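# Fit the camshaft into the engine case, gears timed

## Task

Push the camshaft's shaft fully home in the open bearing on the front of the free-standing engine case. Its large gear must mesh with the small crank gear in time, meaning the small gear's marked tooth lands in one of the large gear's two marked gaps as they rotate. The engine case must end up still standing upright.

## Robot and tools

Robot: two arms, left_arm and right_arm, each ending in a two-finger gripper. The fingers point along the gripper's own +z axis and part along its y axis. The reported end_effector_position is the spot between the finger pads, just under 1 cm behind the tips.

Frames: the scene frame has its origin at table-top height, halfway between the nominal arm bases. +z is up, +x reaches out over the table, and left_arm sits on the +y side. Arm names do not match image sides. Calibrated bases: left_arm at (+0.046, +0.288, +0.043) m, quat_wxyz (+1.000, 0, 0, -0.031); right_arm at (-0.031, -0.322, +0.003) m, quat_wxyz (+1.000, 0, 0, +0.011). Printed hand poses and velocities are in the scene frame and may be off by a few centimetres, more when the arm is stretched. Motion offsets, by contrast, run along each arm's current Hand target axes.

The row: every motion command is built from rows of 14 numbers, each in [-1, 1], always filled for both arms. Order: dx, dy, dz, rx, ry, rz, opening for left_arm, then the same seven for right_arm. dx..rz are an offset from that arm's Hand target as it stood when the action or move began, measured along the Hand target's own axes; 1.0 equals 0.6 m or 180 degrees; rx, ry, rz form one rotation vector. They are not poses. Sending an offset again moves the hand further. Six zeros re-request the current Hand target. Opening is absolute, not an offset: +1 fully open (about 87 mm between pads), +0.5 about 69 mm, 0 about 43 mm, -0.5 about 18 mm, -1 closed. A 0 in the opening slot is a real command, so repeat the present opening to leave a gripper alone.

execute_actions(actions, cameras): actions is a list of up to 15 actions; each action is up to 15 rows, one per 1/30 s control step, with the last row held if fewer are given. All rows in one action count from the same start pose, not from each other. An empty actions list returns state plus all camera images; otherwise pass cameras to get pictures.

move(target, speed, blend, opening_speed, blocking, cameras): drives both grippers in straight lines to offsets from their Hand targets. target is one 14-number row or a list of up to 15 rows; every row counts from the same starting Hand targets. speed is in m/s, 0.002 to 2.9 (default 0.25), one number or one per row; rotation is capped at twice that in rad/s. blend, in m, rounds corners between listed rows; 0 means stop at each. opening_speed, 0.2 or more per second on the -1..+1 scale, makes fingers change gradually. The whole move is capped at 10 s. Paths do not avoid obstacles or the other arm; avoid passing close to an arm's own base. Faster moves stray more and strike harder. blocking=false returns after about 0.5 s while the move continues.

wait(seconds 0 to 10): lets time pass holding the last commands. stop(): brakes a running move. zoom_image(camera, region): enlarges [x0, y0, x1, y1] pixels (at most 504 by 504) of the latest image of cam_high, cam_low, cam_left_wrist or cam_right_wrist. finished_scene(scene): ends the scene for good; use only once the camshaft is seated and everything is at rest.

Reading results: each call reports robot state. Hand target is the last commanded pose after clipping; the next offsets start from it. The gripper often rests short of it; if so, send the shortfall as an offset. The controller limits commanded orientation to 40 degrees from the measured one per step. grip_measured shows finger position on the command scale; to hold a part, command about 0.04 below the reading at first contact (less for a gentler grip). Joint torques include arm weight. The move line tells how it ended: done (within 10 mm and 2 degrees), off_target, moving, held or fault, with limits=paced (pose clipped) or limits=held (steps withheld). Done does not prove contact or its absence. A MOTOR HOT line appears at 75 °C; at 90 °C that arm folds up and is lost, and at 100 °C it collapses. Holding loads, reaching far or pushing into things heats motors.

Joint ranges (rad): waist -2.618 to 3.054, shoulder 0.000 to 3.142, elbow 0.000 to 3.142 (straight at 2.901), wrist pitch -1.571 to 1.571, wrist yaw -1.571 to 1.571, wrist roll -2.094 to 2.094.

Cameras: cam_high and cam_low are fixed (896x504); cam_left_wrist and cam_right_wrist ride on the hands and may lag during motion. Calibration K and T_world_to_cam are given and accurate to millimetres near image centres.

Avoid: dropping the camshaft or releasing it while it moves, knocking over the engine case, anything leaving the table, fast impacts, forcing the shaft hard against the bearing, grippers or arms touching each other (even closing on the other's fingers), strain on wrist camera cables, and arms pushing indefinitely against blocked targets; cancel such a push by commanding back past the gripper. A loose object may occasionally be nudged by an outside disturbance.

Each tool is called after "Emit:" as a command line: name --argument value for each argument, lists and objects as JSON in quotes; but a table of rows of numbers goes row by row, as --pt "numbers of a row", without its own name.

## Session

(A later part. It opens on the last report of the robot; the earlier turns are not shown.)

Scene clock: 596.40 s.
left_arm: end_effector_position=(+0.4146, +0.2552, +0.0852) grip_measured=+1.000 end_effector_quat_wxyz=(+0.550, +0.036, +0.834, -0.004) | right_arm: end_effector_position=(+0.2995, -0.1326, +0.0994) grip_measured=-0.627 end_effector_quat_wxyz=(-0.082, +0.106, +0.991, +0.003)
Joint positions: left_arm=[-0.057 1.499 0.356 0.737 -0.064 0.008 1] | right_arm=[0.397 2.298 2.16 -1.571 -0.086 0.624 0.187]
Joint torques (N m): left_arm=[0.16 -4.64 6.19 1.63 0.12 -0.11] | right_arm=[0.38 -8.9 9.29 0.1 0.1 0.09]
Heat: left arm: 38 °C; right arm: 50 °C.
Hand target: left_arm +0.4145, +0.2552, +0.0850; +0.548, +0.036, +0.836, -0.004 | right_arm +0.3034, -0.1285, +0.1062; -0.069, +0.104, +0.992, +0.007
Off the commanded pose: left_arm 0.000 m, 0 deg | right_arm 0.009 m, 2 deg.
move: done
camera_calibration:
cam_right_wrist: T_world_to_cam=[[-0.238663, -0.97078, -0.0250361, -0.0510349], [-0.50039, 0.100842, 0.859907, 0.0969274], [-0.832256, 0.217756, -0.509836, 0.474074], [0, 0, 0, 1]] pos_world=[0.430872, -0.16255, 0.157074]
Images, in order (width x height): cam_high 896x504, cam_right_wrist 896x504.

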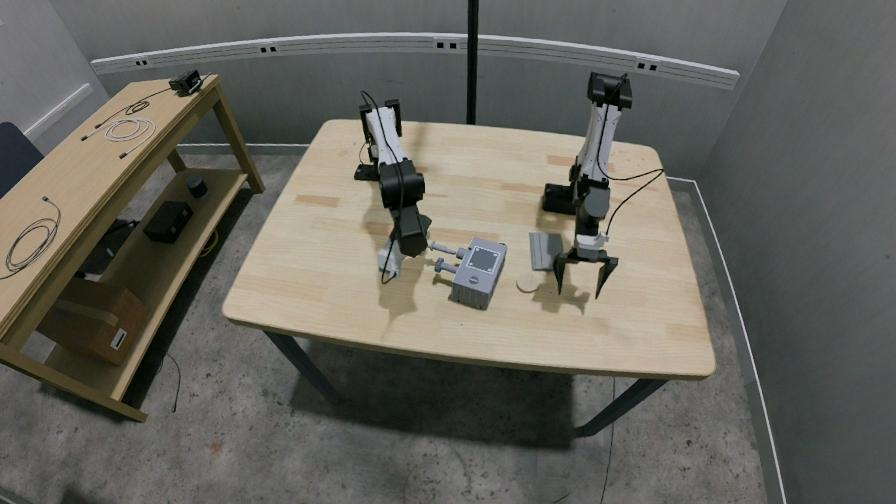

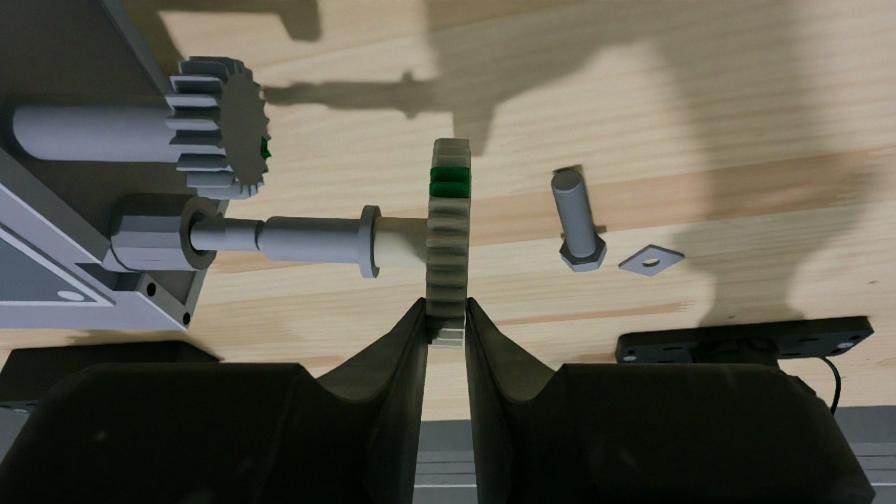

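Emit:
move --target '[0,0,0,0,0,0,1,0,0.02,0.0,0,0,0,-0.85]' --speed 0.03 --cameras '["cam_high","cam_right_wrist"]'

Emit:
zoom_image --camera "cam_right_wrist" --region '[0, 60, 400, 360]'

Emit:
zoom_image --camera "cam_high" --region '[400, 220, 490, 290]'

Scene clock: 615.70 s.
left_arm: end_effector_position=(+0.4146, +0.2552, +0.0852) grip_measured=+1.000 end_effector_quat_wxyz=(+0.550, +0.036, +0.834, -0.004) | right_arm: end_effector_position=(+0.3010, -0.1279, +0.0985) grip_measured=-0.627 end_effector_quat_wxyz=(-0.077, +0.104, +0.992, -0.005)
Joint positions: left_arm=[-0.057 1.499 0.356 0.737 -0.064 0.008 1] | right_arm=[0.412 2.318 2.192 -1.583 -0.07 0.638 0.187]
Joint torques (N m): left_arm=[0.01 -4.56 6.17 1.65 0.17 -0.07] | right_arm=[0.81 -8.87 9.84 0.21 -0.1 0.18]
Heat: left arm: 38 °C; right arm: 48 °C.
Hand target: left_arm +0.4145, +0.2552, +0.0850; +0.548, +0.036, +0.836, -0.004 | right_arm +0.3059, -0.1168, +0.1062; -0.069, +0.105, +0.992, +0.007
Off the commanded pose: left_arm 0.000 m, 0 deg | right_arm 0.014 m, 2 deg.
joint read past its limit (right arm) — joint 4 (wrist pitch), lower limit.
joint sent to its limit (right arm) — joint 4 (wrist pitch), lower limit. The joint targets still meet the commanded pose.
move: off_target (right_arm)
camera_calibration:
cam_right_wrist: T_world_to_cam=[[-0.234365, -0.972085, -0.0110934, -0.0489646], [-0.507177, 0.112526, 0.854464, 0.101998], [-0.829364, 0.205882, -0.519391, 0.472426], [0, 0, 0, 1]] pos_world=[0.432068, -0.156339, 0.157677]
Images, in order (width x height): cam_high 896x504, cam_right_wrist 896x504.

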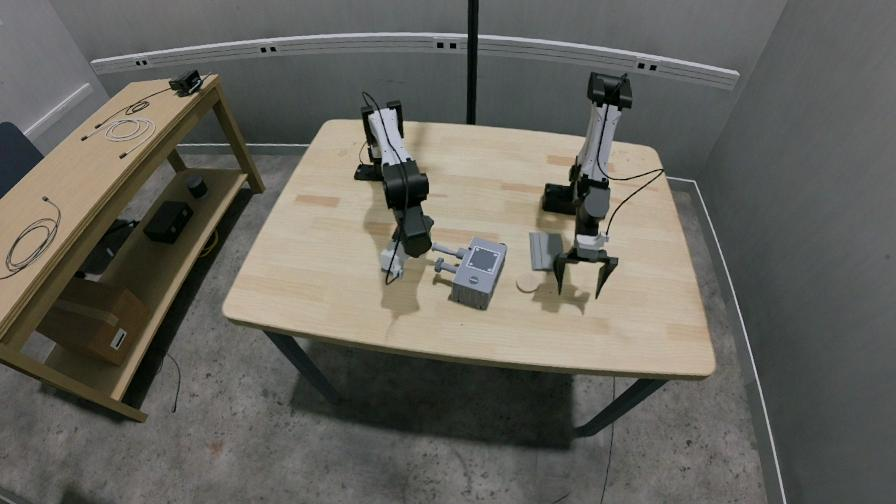

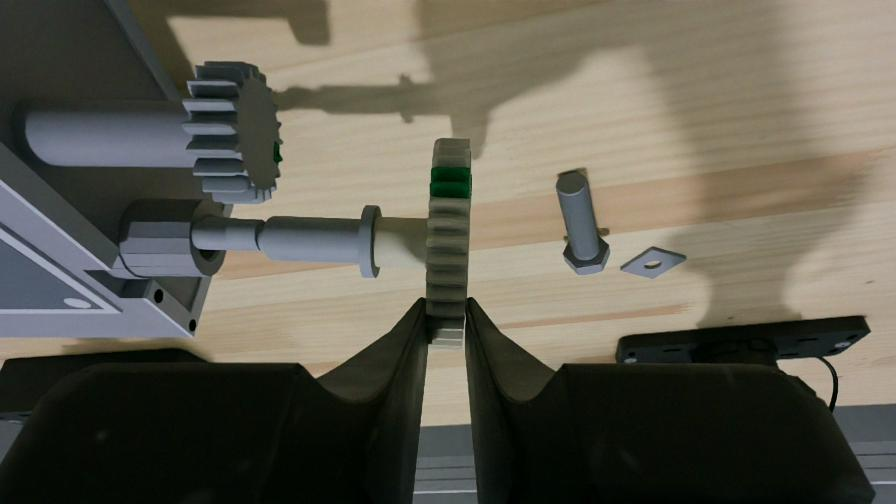

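Scaled by 1.260 from the camera's 896x504 image, which has a finer 1280x720 frame.

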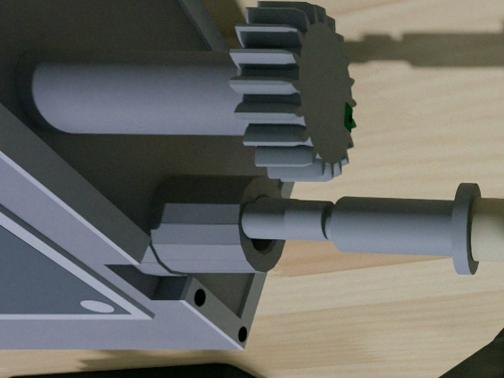

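Scaled by 5.600 from the camera's 896x504 image, which has a finer 1280x720 frame.

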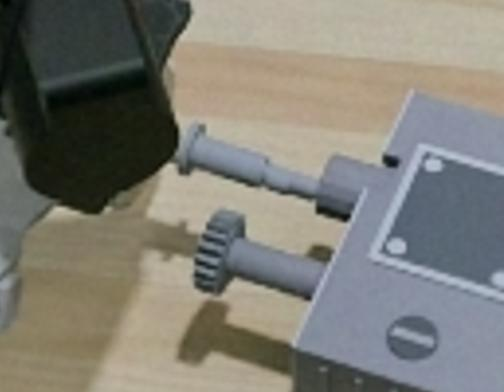

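Emit:
move --target '[0,0,0,0,0,0,1,0.0058,-0.018,0.0008,0,0,0,-0.85]' --speed 0.03 --cameras '["cam_high","cam_right_wrist"]'

Emit:
zoom_image --camera "cam_right_wrist" --region '[100, 120, 340, 300]'

Emit:
zoom_image --camera "cam_high" --region '[425, 235, 475, 275]'

Scene clock: 646.60 s.
left_arm: end_effector_position=(+0.4146, +0.2552, +0.0852) grip_measured=+1.000 end_effector_quat_wxyz=(+0.550, +0.036, +0.834, -0.004) | right_arm: end_effector_position=(+0.2977, -0.1295, +0.0949) grip_measured=-0.627 end_effector_quat_wxyz=(-0.085, +0.105, +0.991, -0.010)
Joint positions: left_arm=[-0.057 1.499 0.356 0.737 -0.064 0.008 1] | right_arm=[0.412 2.318 2.173 -1.582 -0.07 0.638 0.187]
Joint torques (N m): left_arm=[0.2 -4.7 6.16 1.62 0.16 -0.11] | right_arm=[-0.29 -11.41 6.17 0.27 -0.07 0.01]
Motor temperatures (°C): left_arm=[22 32 33 38 22 22 22] | right_arm=[23 45 48 26 23 24 26]
Heat: left arm: 38 °C; right arm: 48 °C.
Hand target: left_arm +0.4145, +0.2552, +0.0850; +0.548, +0.036, +0.836, -0.004 | right_arm +0.3003, -0.1266, +0.1063; -0.069, +0.105, +0.992, +0.007
Off the commanded pose: left_arm 0.000 m, 0 deg | right_arm 0.012 m, 3 deg.
joint read past its limit (right arm) — joint 4 (wrist pitch), lower limit.
move: off_target (right_arm)
camera_calibration:
cam_right_wrist: T_world_to_cam=[[-0.234731, -0.97206, 0.000182929, -0.0522989], [-0.493592, 0.119354, 0.861465, 0.0997812], [-0.837417, 0.202122, -0.507817, 0.46895], [0, 0, 0, 1]] pos_world=[0.429682, -0.157532, 0.152193]
Images, in order (width x height): cam_high 896x504, cam_right_wrist 896x504.

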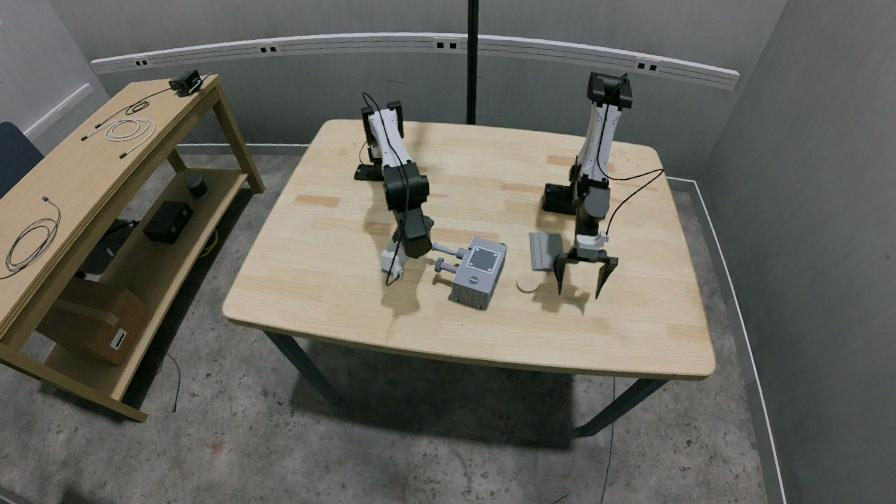

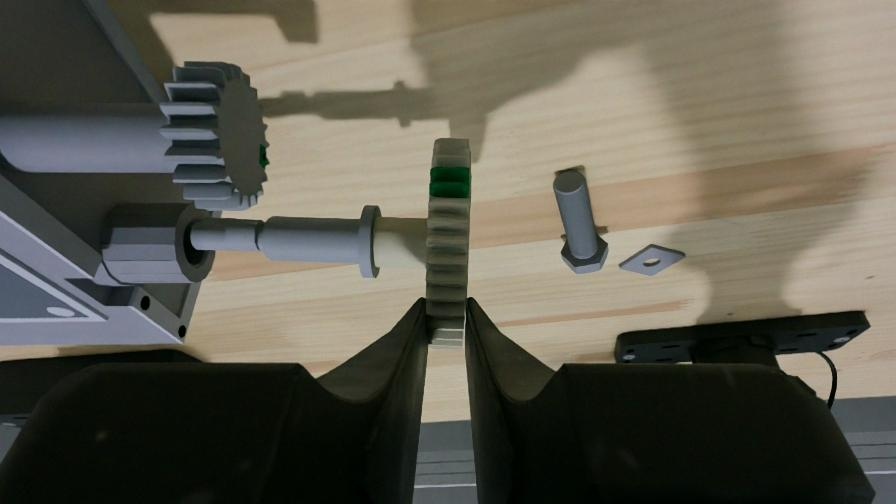

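Scaled by 2.100 from the camera's 896x504 image, which has a finer 1280x720 frame.

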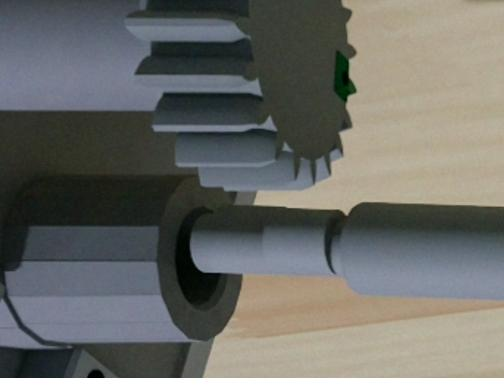

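Scaled by 10.080 from the camera's 896x504 image, which has a finer 1280x720 frame.

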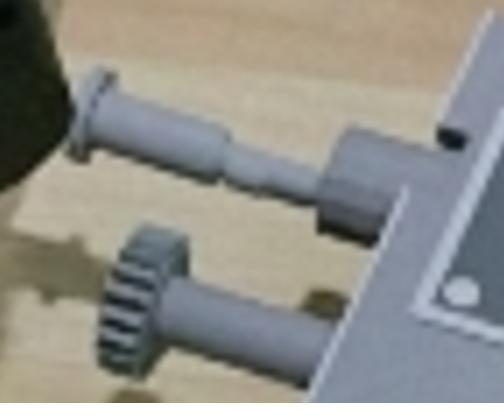

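Emit:
move --target '[0,0,0,0,0,0,1,0.0105,0,-0.0045,0,0,0,-0.85]' --speed 0.03 --cameras '["cam_high","cam_right_wrist"]'

Emit:
zoom_image --camera "cam_right_wrist" --region '[100, 120, 340, 300]'

Emit:
zoom_image --camera "cam_high" --region '[425, 235, 475, 275]'

Scene clock: 688.00 s.
left_arm: end_effector_position=(+0.4146, +0.2552, +0.0852) grip_measured=+1.000 end_effector_quat_wxyz=(+0.550, +0.036, +0.834, -0.004) | right_arm: end_effector_position=(+0.2933, -0.1316, +0.0915) grip_measured=-0.627 end_effector_quat_wxyz=(-0.092, +0.105, +0.990, -0.014)
Joint positions: left_arm=[-0.057 1.499 0.356 0.737 -0.064 0.008 1] | right_arm=[0.412 2.312 2.144 -1.577 -0.07 0.638 0.187]
Joint torques (N m): left_arm=[0.02 -4.55 6.16 1.63 0.14 -0.09] | right_arm=[0.34 -12.89 6.13 0.22 -0.09 0.09]
Motor temperatures (°C): left_arm=[22 32 33 38 22 22 22] | right_arm=[23 49 43 26 23 24 26]
Heat: left arm: 38 °C; right arm: 49 °C.
Hand target: left_arm +0.4145, +0.2552, +0.0850; +0.548, +0.036, +0.836, -0.004 | right_arm +0.2945, -0.1254, +0.1097; -0.069, +0.105, +0.992, +0.007
Off the commanded pose: left_arm 0.000 m, 0 deg | right_arm 0.019 m, 4 deg.
move: off_target (right_arm)
camera_calibration:
cam_right_wrist: T_world_to_cam=[[-0.234675, -0.972008, 0.0113178, -0.0564121], [-0.479558, 0.125893, 0.868433, 0.0969384], [-0.845548, 0.198372, -0.495678, 0.464725], [0, 0, 0, 1]] pos_world=[0.426197, -0.159225, 0.146808]
Images, in order (width x height): cam_high 896x504, cam_right_wrist 896x504.

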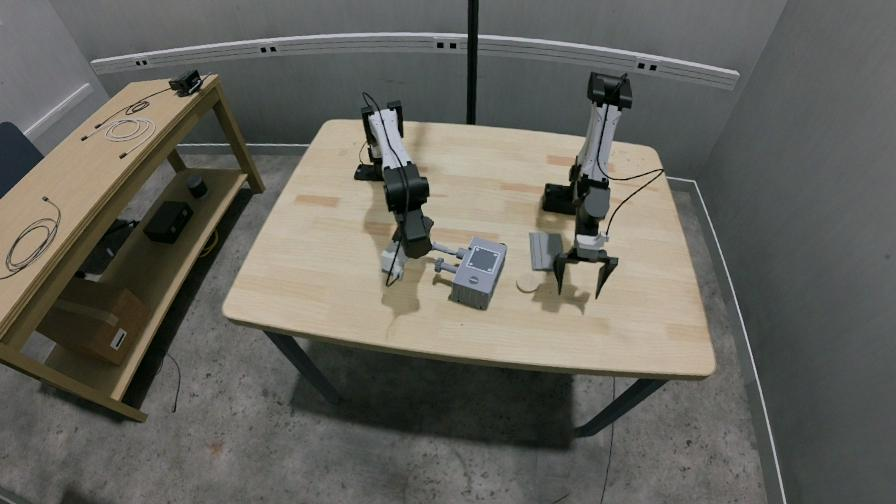

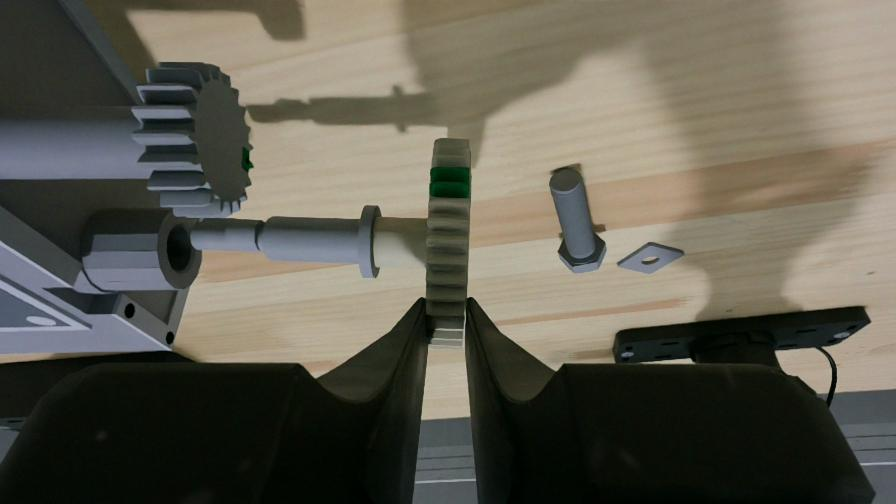

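Scaled by 2.100 from the camera's 896x504 image, which has a finer 1280x720 frame.

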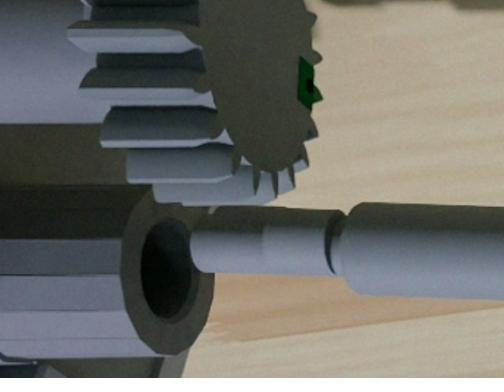

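Scaled by 10.080 from the camera's 896x504 image, which has a finer 1280x720 frame.

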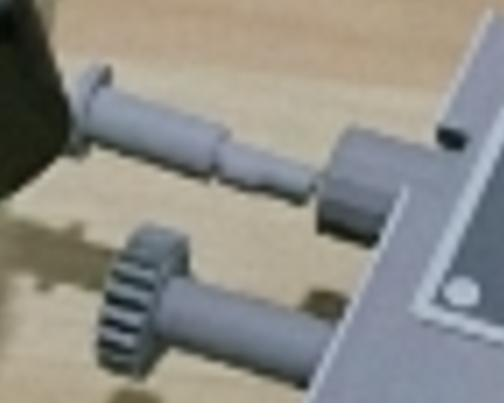

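Emit:
move --target '[0,0,0,0,0,0,1,0.002,0,-0.0215,0,0,0,-0.85]' --speed 0.03 --cameras '["cam_high","cam_right_wrist"]'

Emit:
zoom_image --camera "cam_right_wrist" --region '[100, 120, 340, 300]'

Emit:
zoom_image --camera "cam_high" --region '[425, 235, 475, 275]'

Scene clock: 697.33 s.
left_arm: end_effector_position=(+0.4146, +0.2552, +0.0852) grip_measured=+1.000 end_effector_quat_wxyz=(+0.550, +0.036, +0.834, -0.004) | right_arm: end_effector_position=(+0.2937, -0.1314, +0.1010) grip_measured=-0.627 end_effector_quat_wxyz=(-0.081, +0.104, +0.991, -0.008)
Joint positions: left_arm=[-0.057 1.499 0.356 0.737 -0.064 0.008 1] | right_arm=[0.412 2.285 2.144 -1.577 -0.07 0.638 0.187]
Joint torques (N m): left_arm=[0.17 -4.45 6.12 1.66 0.14 -0.08] | right_arm=[0.17 -12.48 7.77 0.11 -0.1 0.11]
Heat: left arm: 38 °C; right arm: 52 °C.
Hand target: left_arm +0.4145, +0.2552, +0.0850; +0.548, +0.036, +0.836, -0.004 | right_arm +0.2950, -0.1256, +0.1226; -0.069, +0.105, +0.992, +0.007
Off the commanded pose: left_arm 0.000 m, 0 deg | right_arm 0.022 m, 2 deg.
joint sent to its limit (right arm) — joint 4 (wrist pitch), lower limit. The joint targets still meet the commanded pose.
move: off_target (right_arm)
camera_calibration:
cam_right_wrist: T_world_to_cam=[[-0.234732, -0.972046, -0.00521844, -0.0545168], [-0.500441, 0.116242, 0.857932, 0.0948115], [-0.833343, 0.203995, -0.513737, 0.468744], [0, 0, 0, 1]] pos_world=[0.425275, -0.159635, 0.159185]
Images, in order (width x height): cam_high 896x504, cam_right_wrist 896x504.

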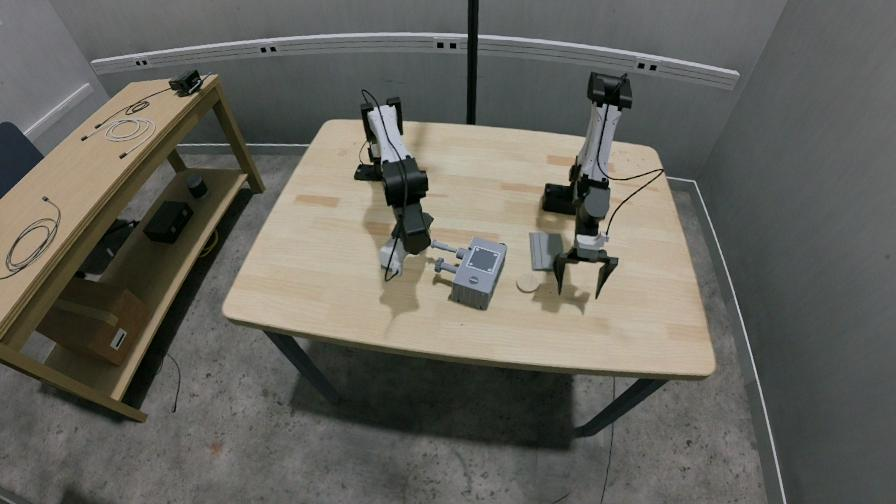

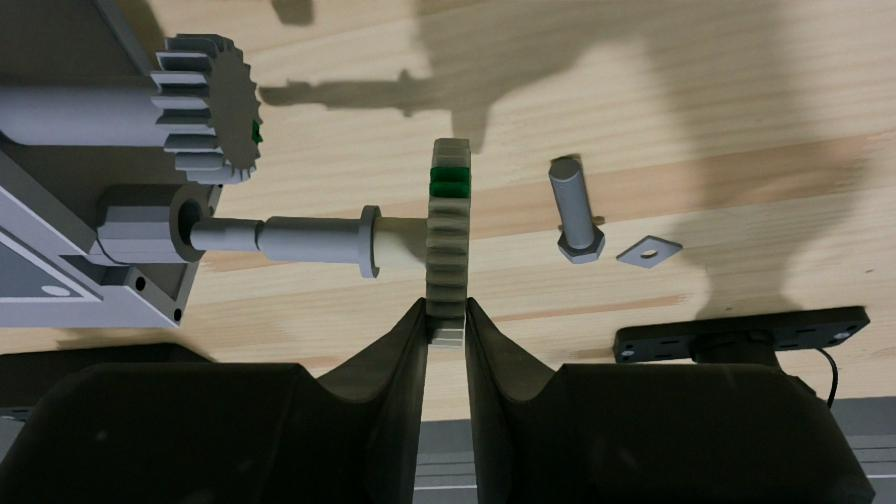

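Scaled by 2.100 from the camera's 896x504 image, which has a finer 1280x720 frame.

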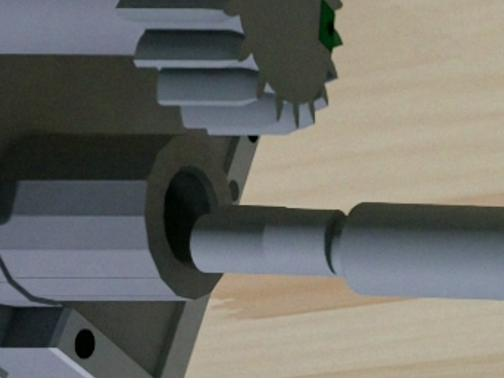

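Scaled by 10.080 from the camera's 896x504 image, which has a finer 1280x720 frame.

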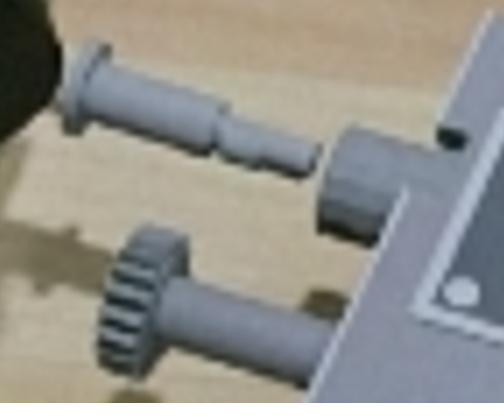

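Emit:
move --target '[0,0,0,0,0,0,1,-0.0045,0,0.0305,0,0,0,-0.85]' --speed 0.03 --cameras '["cam_high","cam_right_wrist"]'

Emit:
zoom_image --camera "cam_right_wrist" --region '[100, 120, 340, 300]'

Emit:
zoom_image --camera "cam_high" --region '[425, 235, 475, 275]'

Scene clock: 715.23 s.
left_arm: end_effector_position=(+0.4146, +0.2552, +0.0852) grip_measured=+1.000 end_effector_quat_wxyz=(+0.550, +0.036, +0.834, -0.004) | right_arm: end_effector_position=(+0.2941, -0.1312, +0.0964) grip_measured=-0.627 end_effector_quat_wxyz=(-0.081, +0.104, +0.991, -0.008)
Joint positions: left_arm=[-0.057 1.499 0.356 0.737 -0.064 0.008 1] | right_arm=[0.412 2.285 2.126 -1.559 -0.07 0.638 0.187]
Joint torques (N m): left_arm=[0.06 -4.48 6.22 1.63 0.12 -0.09] | right_arm=[0.25 -10.54 6.15 0.32 -0.09 0.09]
Heat: left arm: 38 °C; right arm: 51 °C.
Hand target: left_arm +0.4145, +0.2552, +0.0850; +0.548, +0.036, +0.836, -0.004 | right_arm +0.2952, -0.1256, +0.1042; -0.069, +0.105, +0.992, +0.007
Off the commanded pose: left_arm 0.000 m, 0 deg | right_arm 0.010 m, 2 deg.
move: done
camera_calibration:
cam_right_wrist: T_world_to_cam=[[-0.234732, -0.972046, -0.00521844, -0.0542525], [-0.500441, 0.116242, 0.857932, 0.0989349], [-0.833343, 0.203995, -0.513737, 0.466673], [0, 0, 0, 1]] pos_world=[0.425675, -0.159435, 0.154585]
Images, in order (width x height): cam_high 896x504, cam_right_wrist 896x504.

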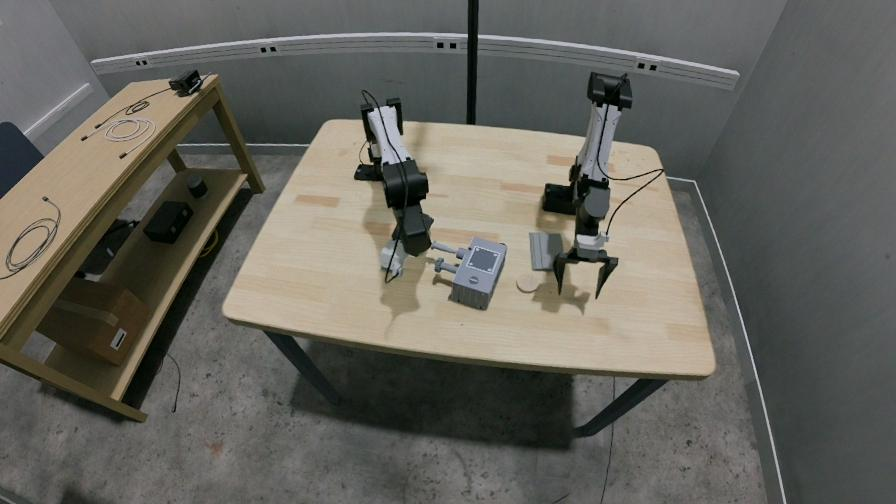

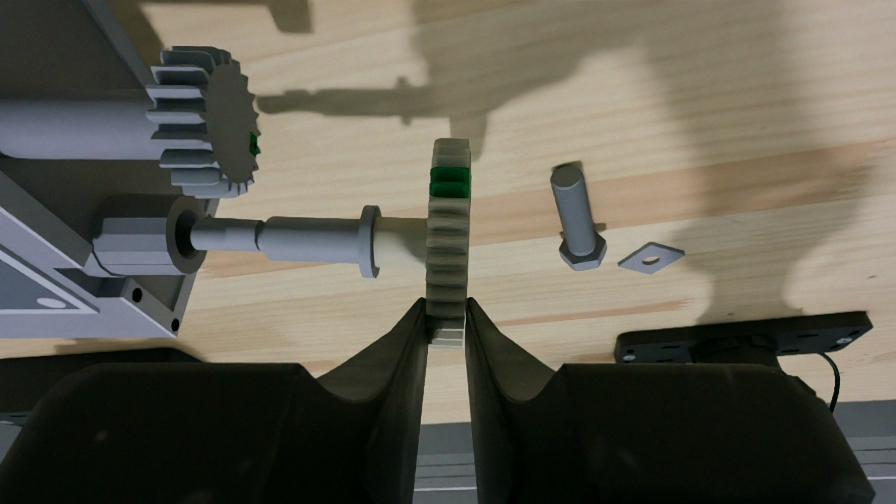

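Scaled by 2.100 from the camera's 896x504 image, which has a finer 1280x720 frame.

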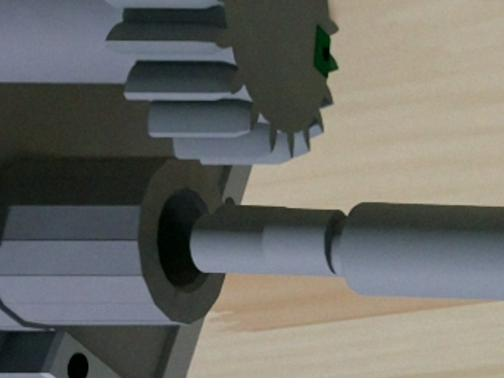

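Scaled by 10.080 from the camera's 896x504 image, which has a finer 1280x720 frame.

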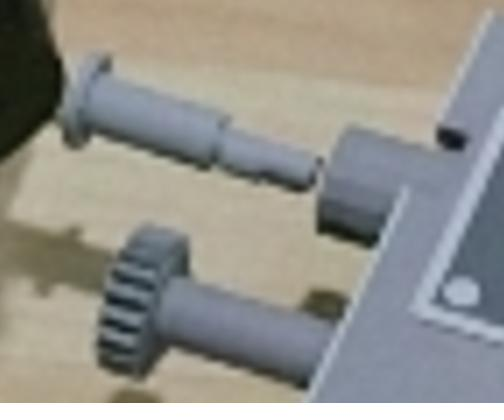

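Emit:
move --target '[0,0,0,0,0,0,1,0,0.02,0.0,0,0,0,-0.85]' --speed 0.03 --cameras '["cam_high","cam_right_wrist"]'

Emit:
zoom_image --camera "cam_right_wrist" --region '[100, 120, 340, 300]'

Emit:
zoom_image --camera "cam_high" --region '[425, 235, 475, 275]'

Scene clock: 722.47 s.
left_arm: end_effector_position=(+0.4146, +0.2552, +0.0852) grip_measured=+1.000 end_effector_quat_wxyz=(+0.550, +0.036, +0.834, -0.004) | right_arm: end_effector_position=(+0.2953, -0.1210, +0.0960) grip_measured=-0.627 end_effector_quat_wxyz=(-0.075, +0.103, +0.992, -0.006)
Joint positions: left_arm=[-0.057 1.499 0.356 0.737 -0.064 0.008 1] | right_arm=[0.434 2.3 2.154 -1.558 -0.07 0.657 0.187]
Joint torques (N m): left_arm=[0.36 -4.53 6.08 1.66 0.12 -0.11] | right_arm=[0.28 -8.83 9.65 0.06 -0.11 0.11]
Heat: left arm: 38 °C; right arm: 50 °C.
Hand target: left_arm +0.4145, +0.2552, +0.0850; +0.548, +0.036, +0.836, -0.004 | right_arm +0.2977, -0.1139, +0.1043; -0.069, +0.105, +0.992, +0.007
Off the commanded pose: left_arm 0.000 m, 0 deg | right_arm 0.011 m, 2 deg.
move: off_target (right_arm)
camera_calibration:
cam_right_wrist: T_world_to_cam=[[-0.23187, -0.97269, -0.0105161, -0.0444943], [-0.510771, 0.112543, 0.852319, 0.101813], [-0.827858, 0.202998, -0.522917, 0.464548], [0, 0, 0, 1]] pos_world=[0.426266, -0.14904, 0.155675]
Images, in order (width x height): cam_high 896x504, cam_right_wrist 896x504.

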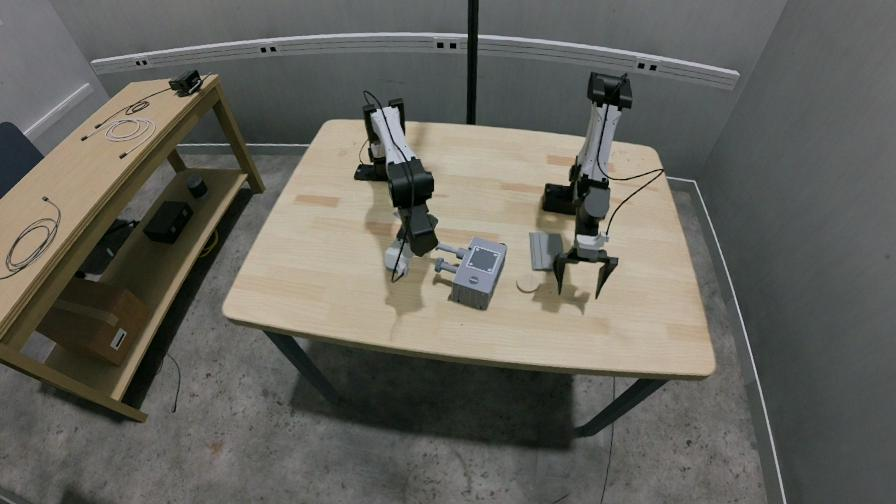

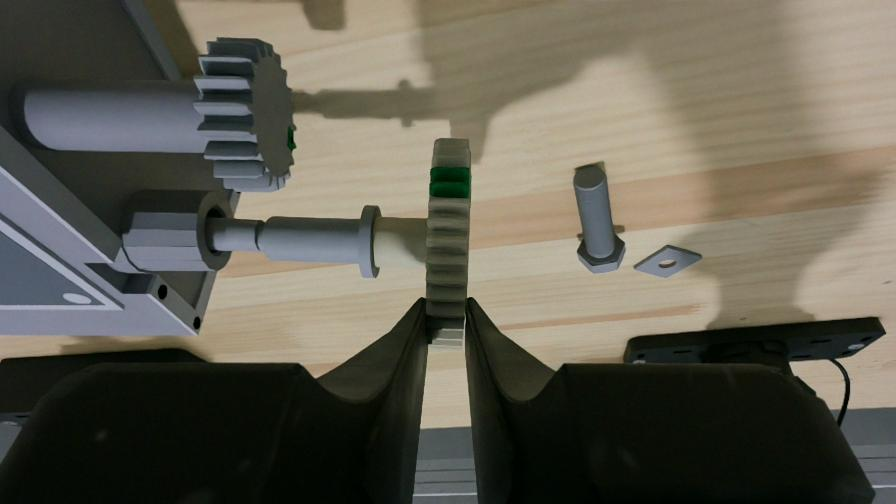

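Scaled by 2.100 from the camera's 896x504 image, which has a finer 1280x720 frame.

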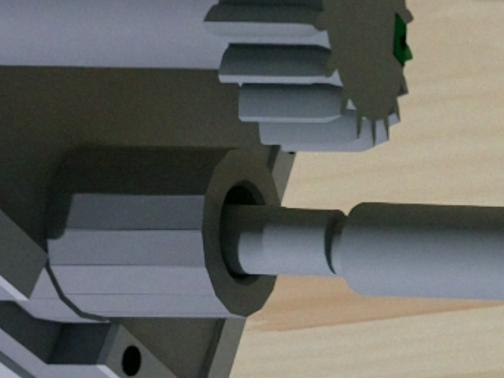

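Scaled by 10.080 from the camera's 896x504 image, which has a finer 1280x720 frame.

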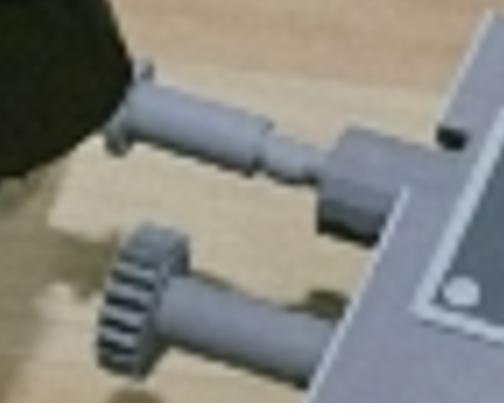

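Emit:
move --target '[0,0,0,0,0,0,1,0,0.013,0.007,0,0,0,-0.85]' --speed 0.03 --cameras '["cam_high","cam_right_wrist"]'

Emit:
zoom_image --camera "cam_right_wrist" --region '[100, 120, 340, 300]'

Emit:
zoom_image --camera "cam_high" --region '[425, 235, 475, 275]'

Scene clock: 738.43 s.
left_arm: end_effector_position=(+0.4146, +0.2552, +0.0852) grip_measured=+1.000 end_effector_quat_wxyz=(+0.550, +0.036, +0.834, -0.004) | right_arm: end_effector_position=(+0.2968, -0.1137, +0.0931) grip_measured=-0.627 end_effector_quat_wxyz=(-0.073, +0.103, +0.992, -0.006)
Joint positions: left_arm=[-0.057 1.499 0.356 0.737 -0.064 0.008 1] | right_arm=[0.448 2.32 2.178 -1.558 -0.07 0.671 0.187]
Joint torques (N m): left_arm=[0.2 -4.55 6.11 1.61 0.17 -0.05] | right_arm=[0.35 -8.75 9.43 0.09 -0.12 0.11]
Heat: left arm: 38 °C; right arm: 50 °C.
Hand target: left_arm +0.4145, +0.2552, +0.0850; +0.548, +0.036, +0.836, -0.004 | right_arm +0.2988, -0.1061, +0.1000; -0.069, +0.104, +0.992, +0.007
Off the commanded pose: left_arm 0.000 m, 0 deg | right_arm 0.010 m, 2 deg.
move: done
camera_calibration:
cam_right_wrist: T_world_to_cam=[[-0.232014, -0.972652, -0.0108226, -0.0369061], [-0.513553, 0.113038, 0.85058, 0.105216], [-0.826095, 0.202905, -0.525735, 0.462528], [0, 0, 0, 1]] pos_world=[0.427563, -0.141639, 0.153273]
Images, in order (width x height): cam_high 896x504, cam_right_wrist 896x504.

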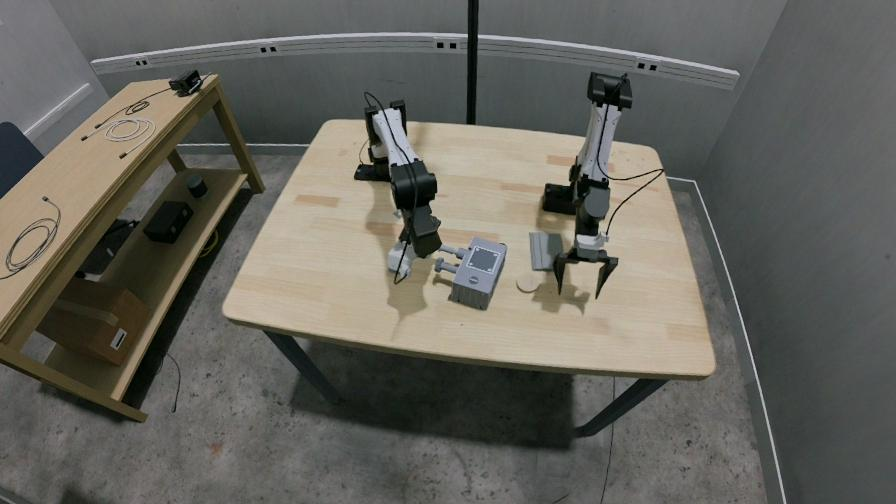

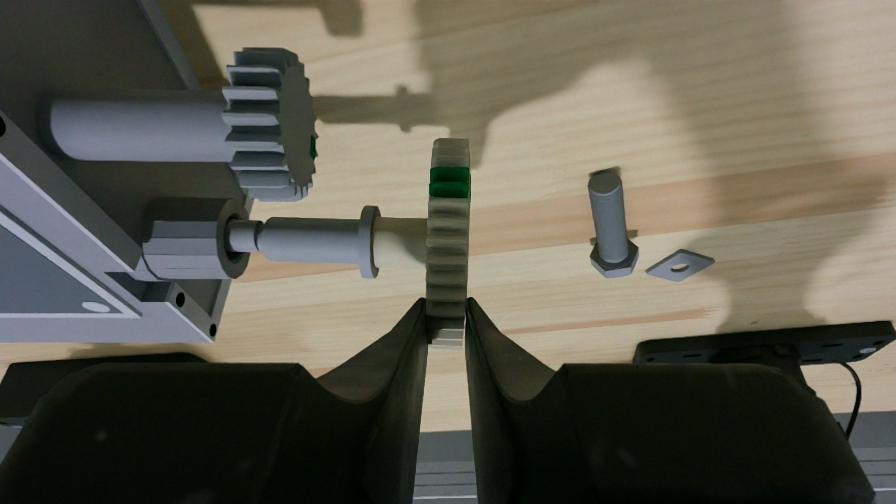

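Scaled by 2.100 from the camera's 896x504 image, which has a finer 1280x720 frame.

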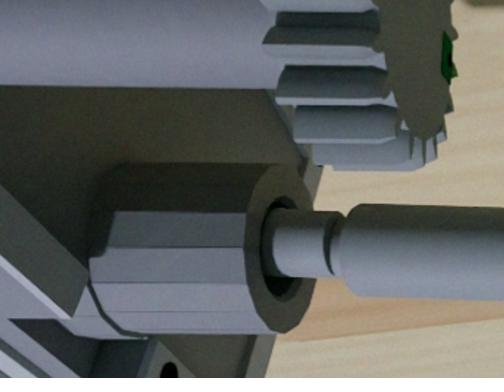

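Scaled by 10.080 from the camera's 896x504 image, which has a finer 1280x720 frame.

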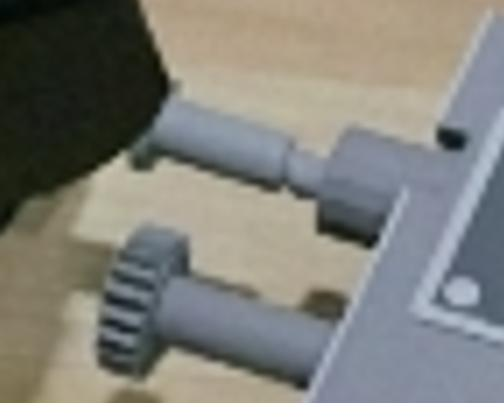

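Emit:
move --target '[0,0,0,0,0,0,1,0,0.02,0.001,0,0,0,-0.85]' --speed 0.03 --cameras '["cam_high","cam_right_wrist"]'

Emit:
zoom_image --camera "cam_right_wrist" --region '[100, 120, 340, 300]'

Emit:
zoom_image --camera "cam_high" --region '[425, 235, 475, 275]'

Scene clock: 752.47 s.
left_arm: end_effector_position=(+0.4146, +0.2552, +0.0852) grip_measured=+1.000 end_effector_quat_wxyz=(+0.550, +0.036, +0.834, -0.004) | right_arm: end_effector_position=(+0.3006, -0.1011, +0.0920) grip_measured=-0.627 end_effector_quat_wxyz=(-0.068, +0.102, +0.992, -0.001)
Joint positions: left_arm=[-0.057 1.499 0.356 0.737 -0.064 0.008 1] | right_arm=[0.469 2.353 2.233 -1.565 -0.073 0.691 0.187]
Joint torques (N m): left_arm=[0.24 -4.66 6.2 1.62 0.13 -0.11] | right_arm=[0.28 -8.88 9.48 0.05 -0.11 0.13]
Heat: left arm: 38 °C; right arm: 49 °C.
Hand target: left_arm +0.4145, +0.2552, +0.0850; +0.548, +0.036, +0.836, -0.004 | right_arm +0.3012, -0.0944, +0.0994; -0.069, +0.105, +0.992, +0.007
Off the commanded pose: left_arm 0.000 m, 0 deg | right_arm 0.010 m, 1 deg.
joint sent to its limit (right arm) — joint 4 (wrist pitch), lower limit. The joint targets still meet the commanded pose.
move: done
camera_calibration:
cam_right_wrist: T_world_to_cam=[[-0.230882, -0.972757, -0.0209012, -0.0233034], [-0.523987, 0.106209, 0.845078, 0.109583], [-0.819836, 0.206065, -0.534234, 0.461694], [0, 0, 0, 1]] pos_world=[0.430553, -0.129446, 0.15356]
Images, in order (width x height): cam_high 896x504, cam_right_wrist 896x504.

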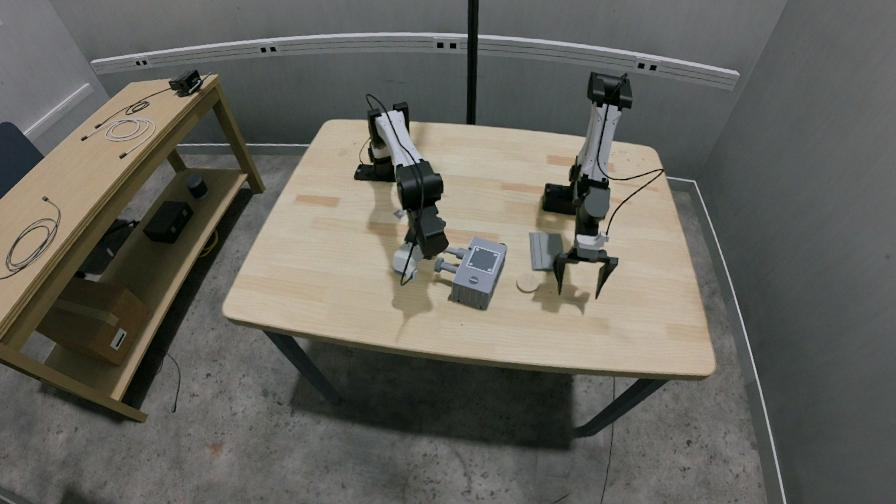

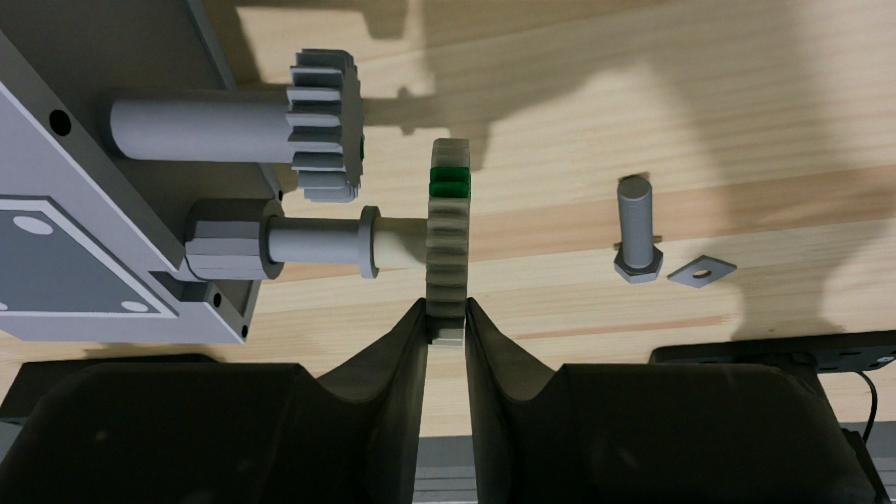

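Scaled by 2.100 from the camera's 896x504 image, which has a finer 1280x720 frame.

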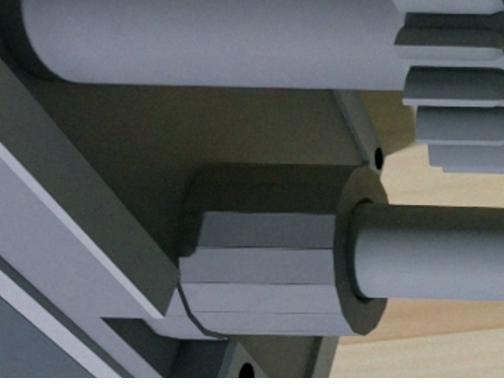

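Scaled by 10.080 from the camera's 896x504 image, which has a finer 1280x720 frame.

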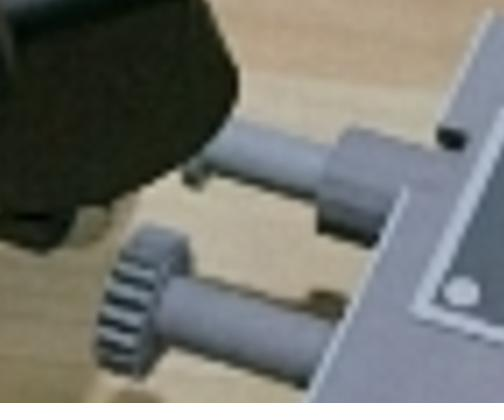

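Emit:
move --target '[0,0,0,0,0,0,1,0,0.0265,0.001,0,0,0,-0.85]' --speed 0.03 --cameras '["cam_high","cam_low","cam_right_wrist"]'

Emit:
zoom_image --camera "cam_right_wrist" --region '[250, 40, 490, 360]'

Emit:
zoom_image --camera "cam_low" --region '[340, 220, 440, 300]'

Scene clock: 764.13 s.
left_arm: end_effector_position=(+0.4146, +0.2552, +0.0852) grip_measured=+1.000 end_effector_quat_wxyz=(+0.550, +0.036, +0.834, -0.004) | right_arm: end_effector_position=(+0.2991, -0.0988, +0.0929) grip_measured=-0.627 end_effector_quat_wxyz=(-0.074, +0.108, +0.991, -0.011)
Joint positions: left_arm=[-0.057 1.499 0.356 0.737 -0.064 0.008 1] | right_arm=[0.477 2.381 2.282 -1.606 -0.066 0.711 0.186]
Joint torques (N m): left_arm=[-0.01 -4.55 6.12 1.59 0.14 -0.1] | right_arm=[1.66 -8.91 9.78 0.48 -0.23 0.23]
Heat: left arm: 38 °C; right arm: 47 °C.
Hand target: left_arm +0.4145, +0.2552, +0.0850; +0.548, +0.036, +0.836, -0.004 | right_arm +0.3044, -0.0788, +0.0988; -0.069, +0.104, +0.992, +0.007
Off the commanded pose: left_arm 0.000 m, 0 deg | right_arm 0.021 m, 2 deg.
joint read past its limit (right arm) — joint 4 (wrist pitch), lower limit.
joint sent to its limit (right arm) — joint 4 (wrist pitch), lower limit. The joint targets still meet the commanded pose.
move: off_target (right_arm)
camera_calibration:
cam_right_wrist: T_world_to_cam=[[-0.241466, -0.970409, 0.000521174, -0.0198863], [-0.510758, 0.127548, 0.850211, 0.105456], [-0.825119, 0.205031, -0.526443, 0.461266], [0, 0, 0, 1]] pos_world=[0.42966, -0.127322, 0.15318]
Images, in order (width x height): cam_high 896x504, cam_low 896x504, cam_right_wrist 896x504.

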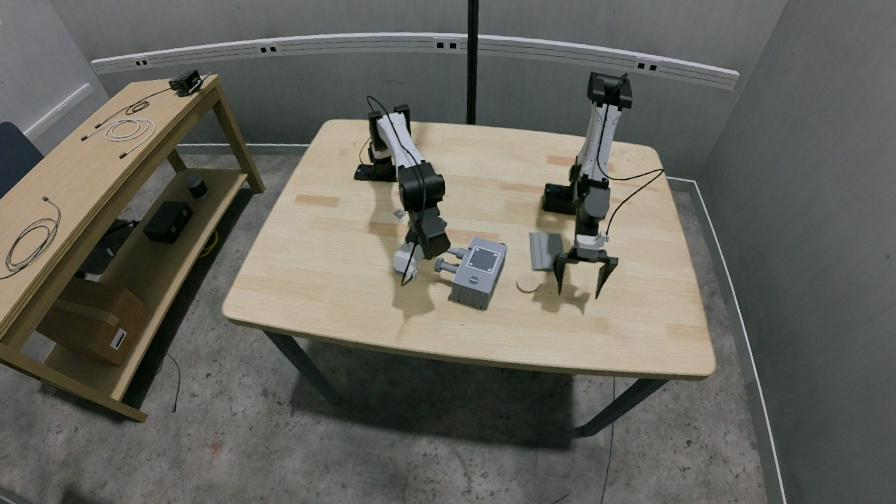

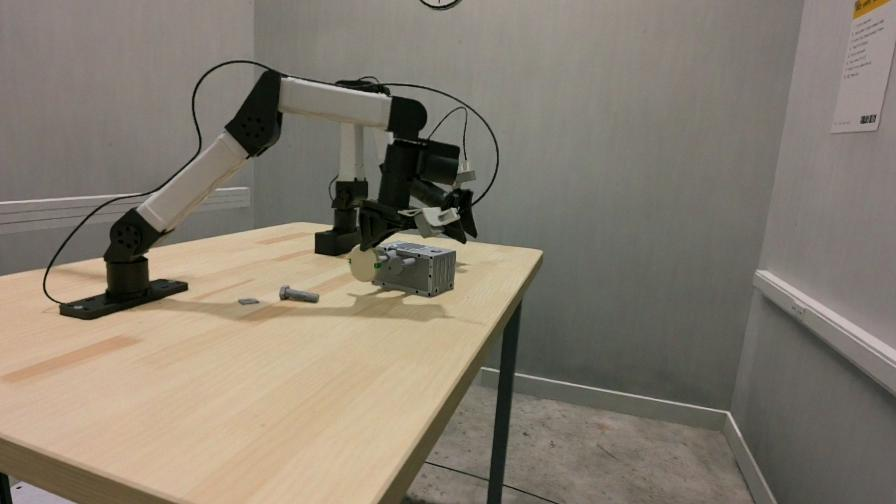

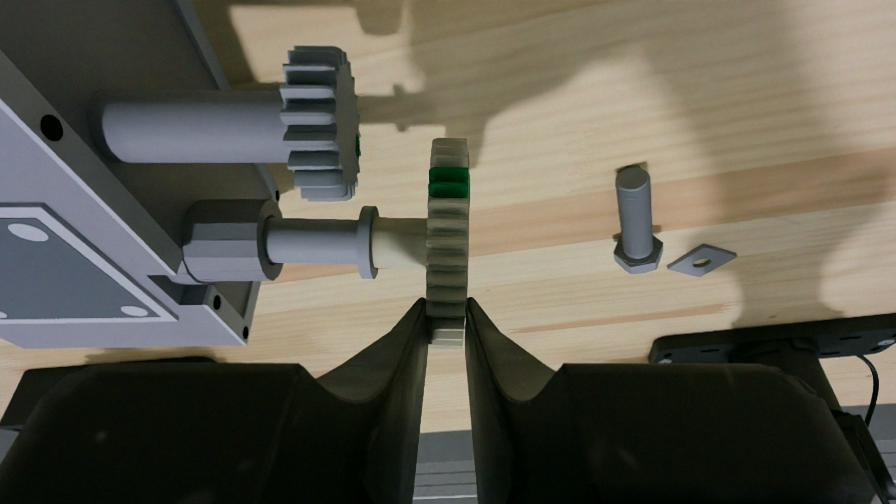

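Scaled by 1.575 from the camera's 896x504 image, which has a finer 1280x720 frame.

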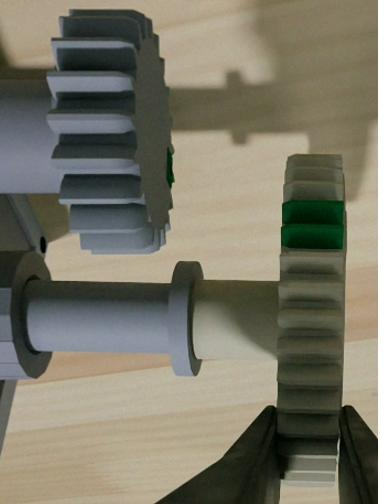

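Scaled by 5.040 from the camera's 896x504 image, which has a finer 1280x720 frame.

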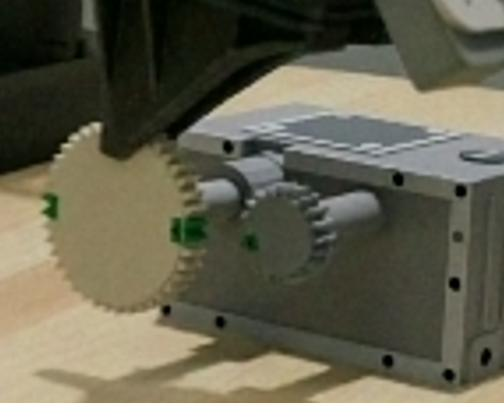

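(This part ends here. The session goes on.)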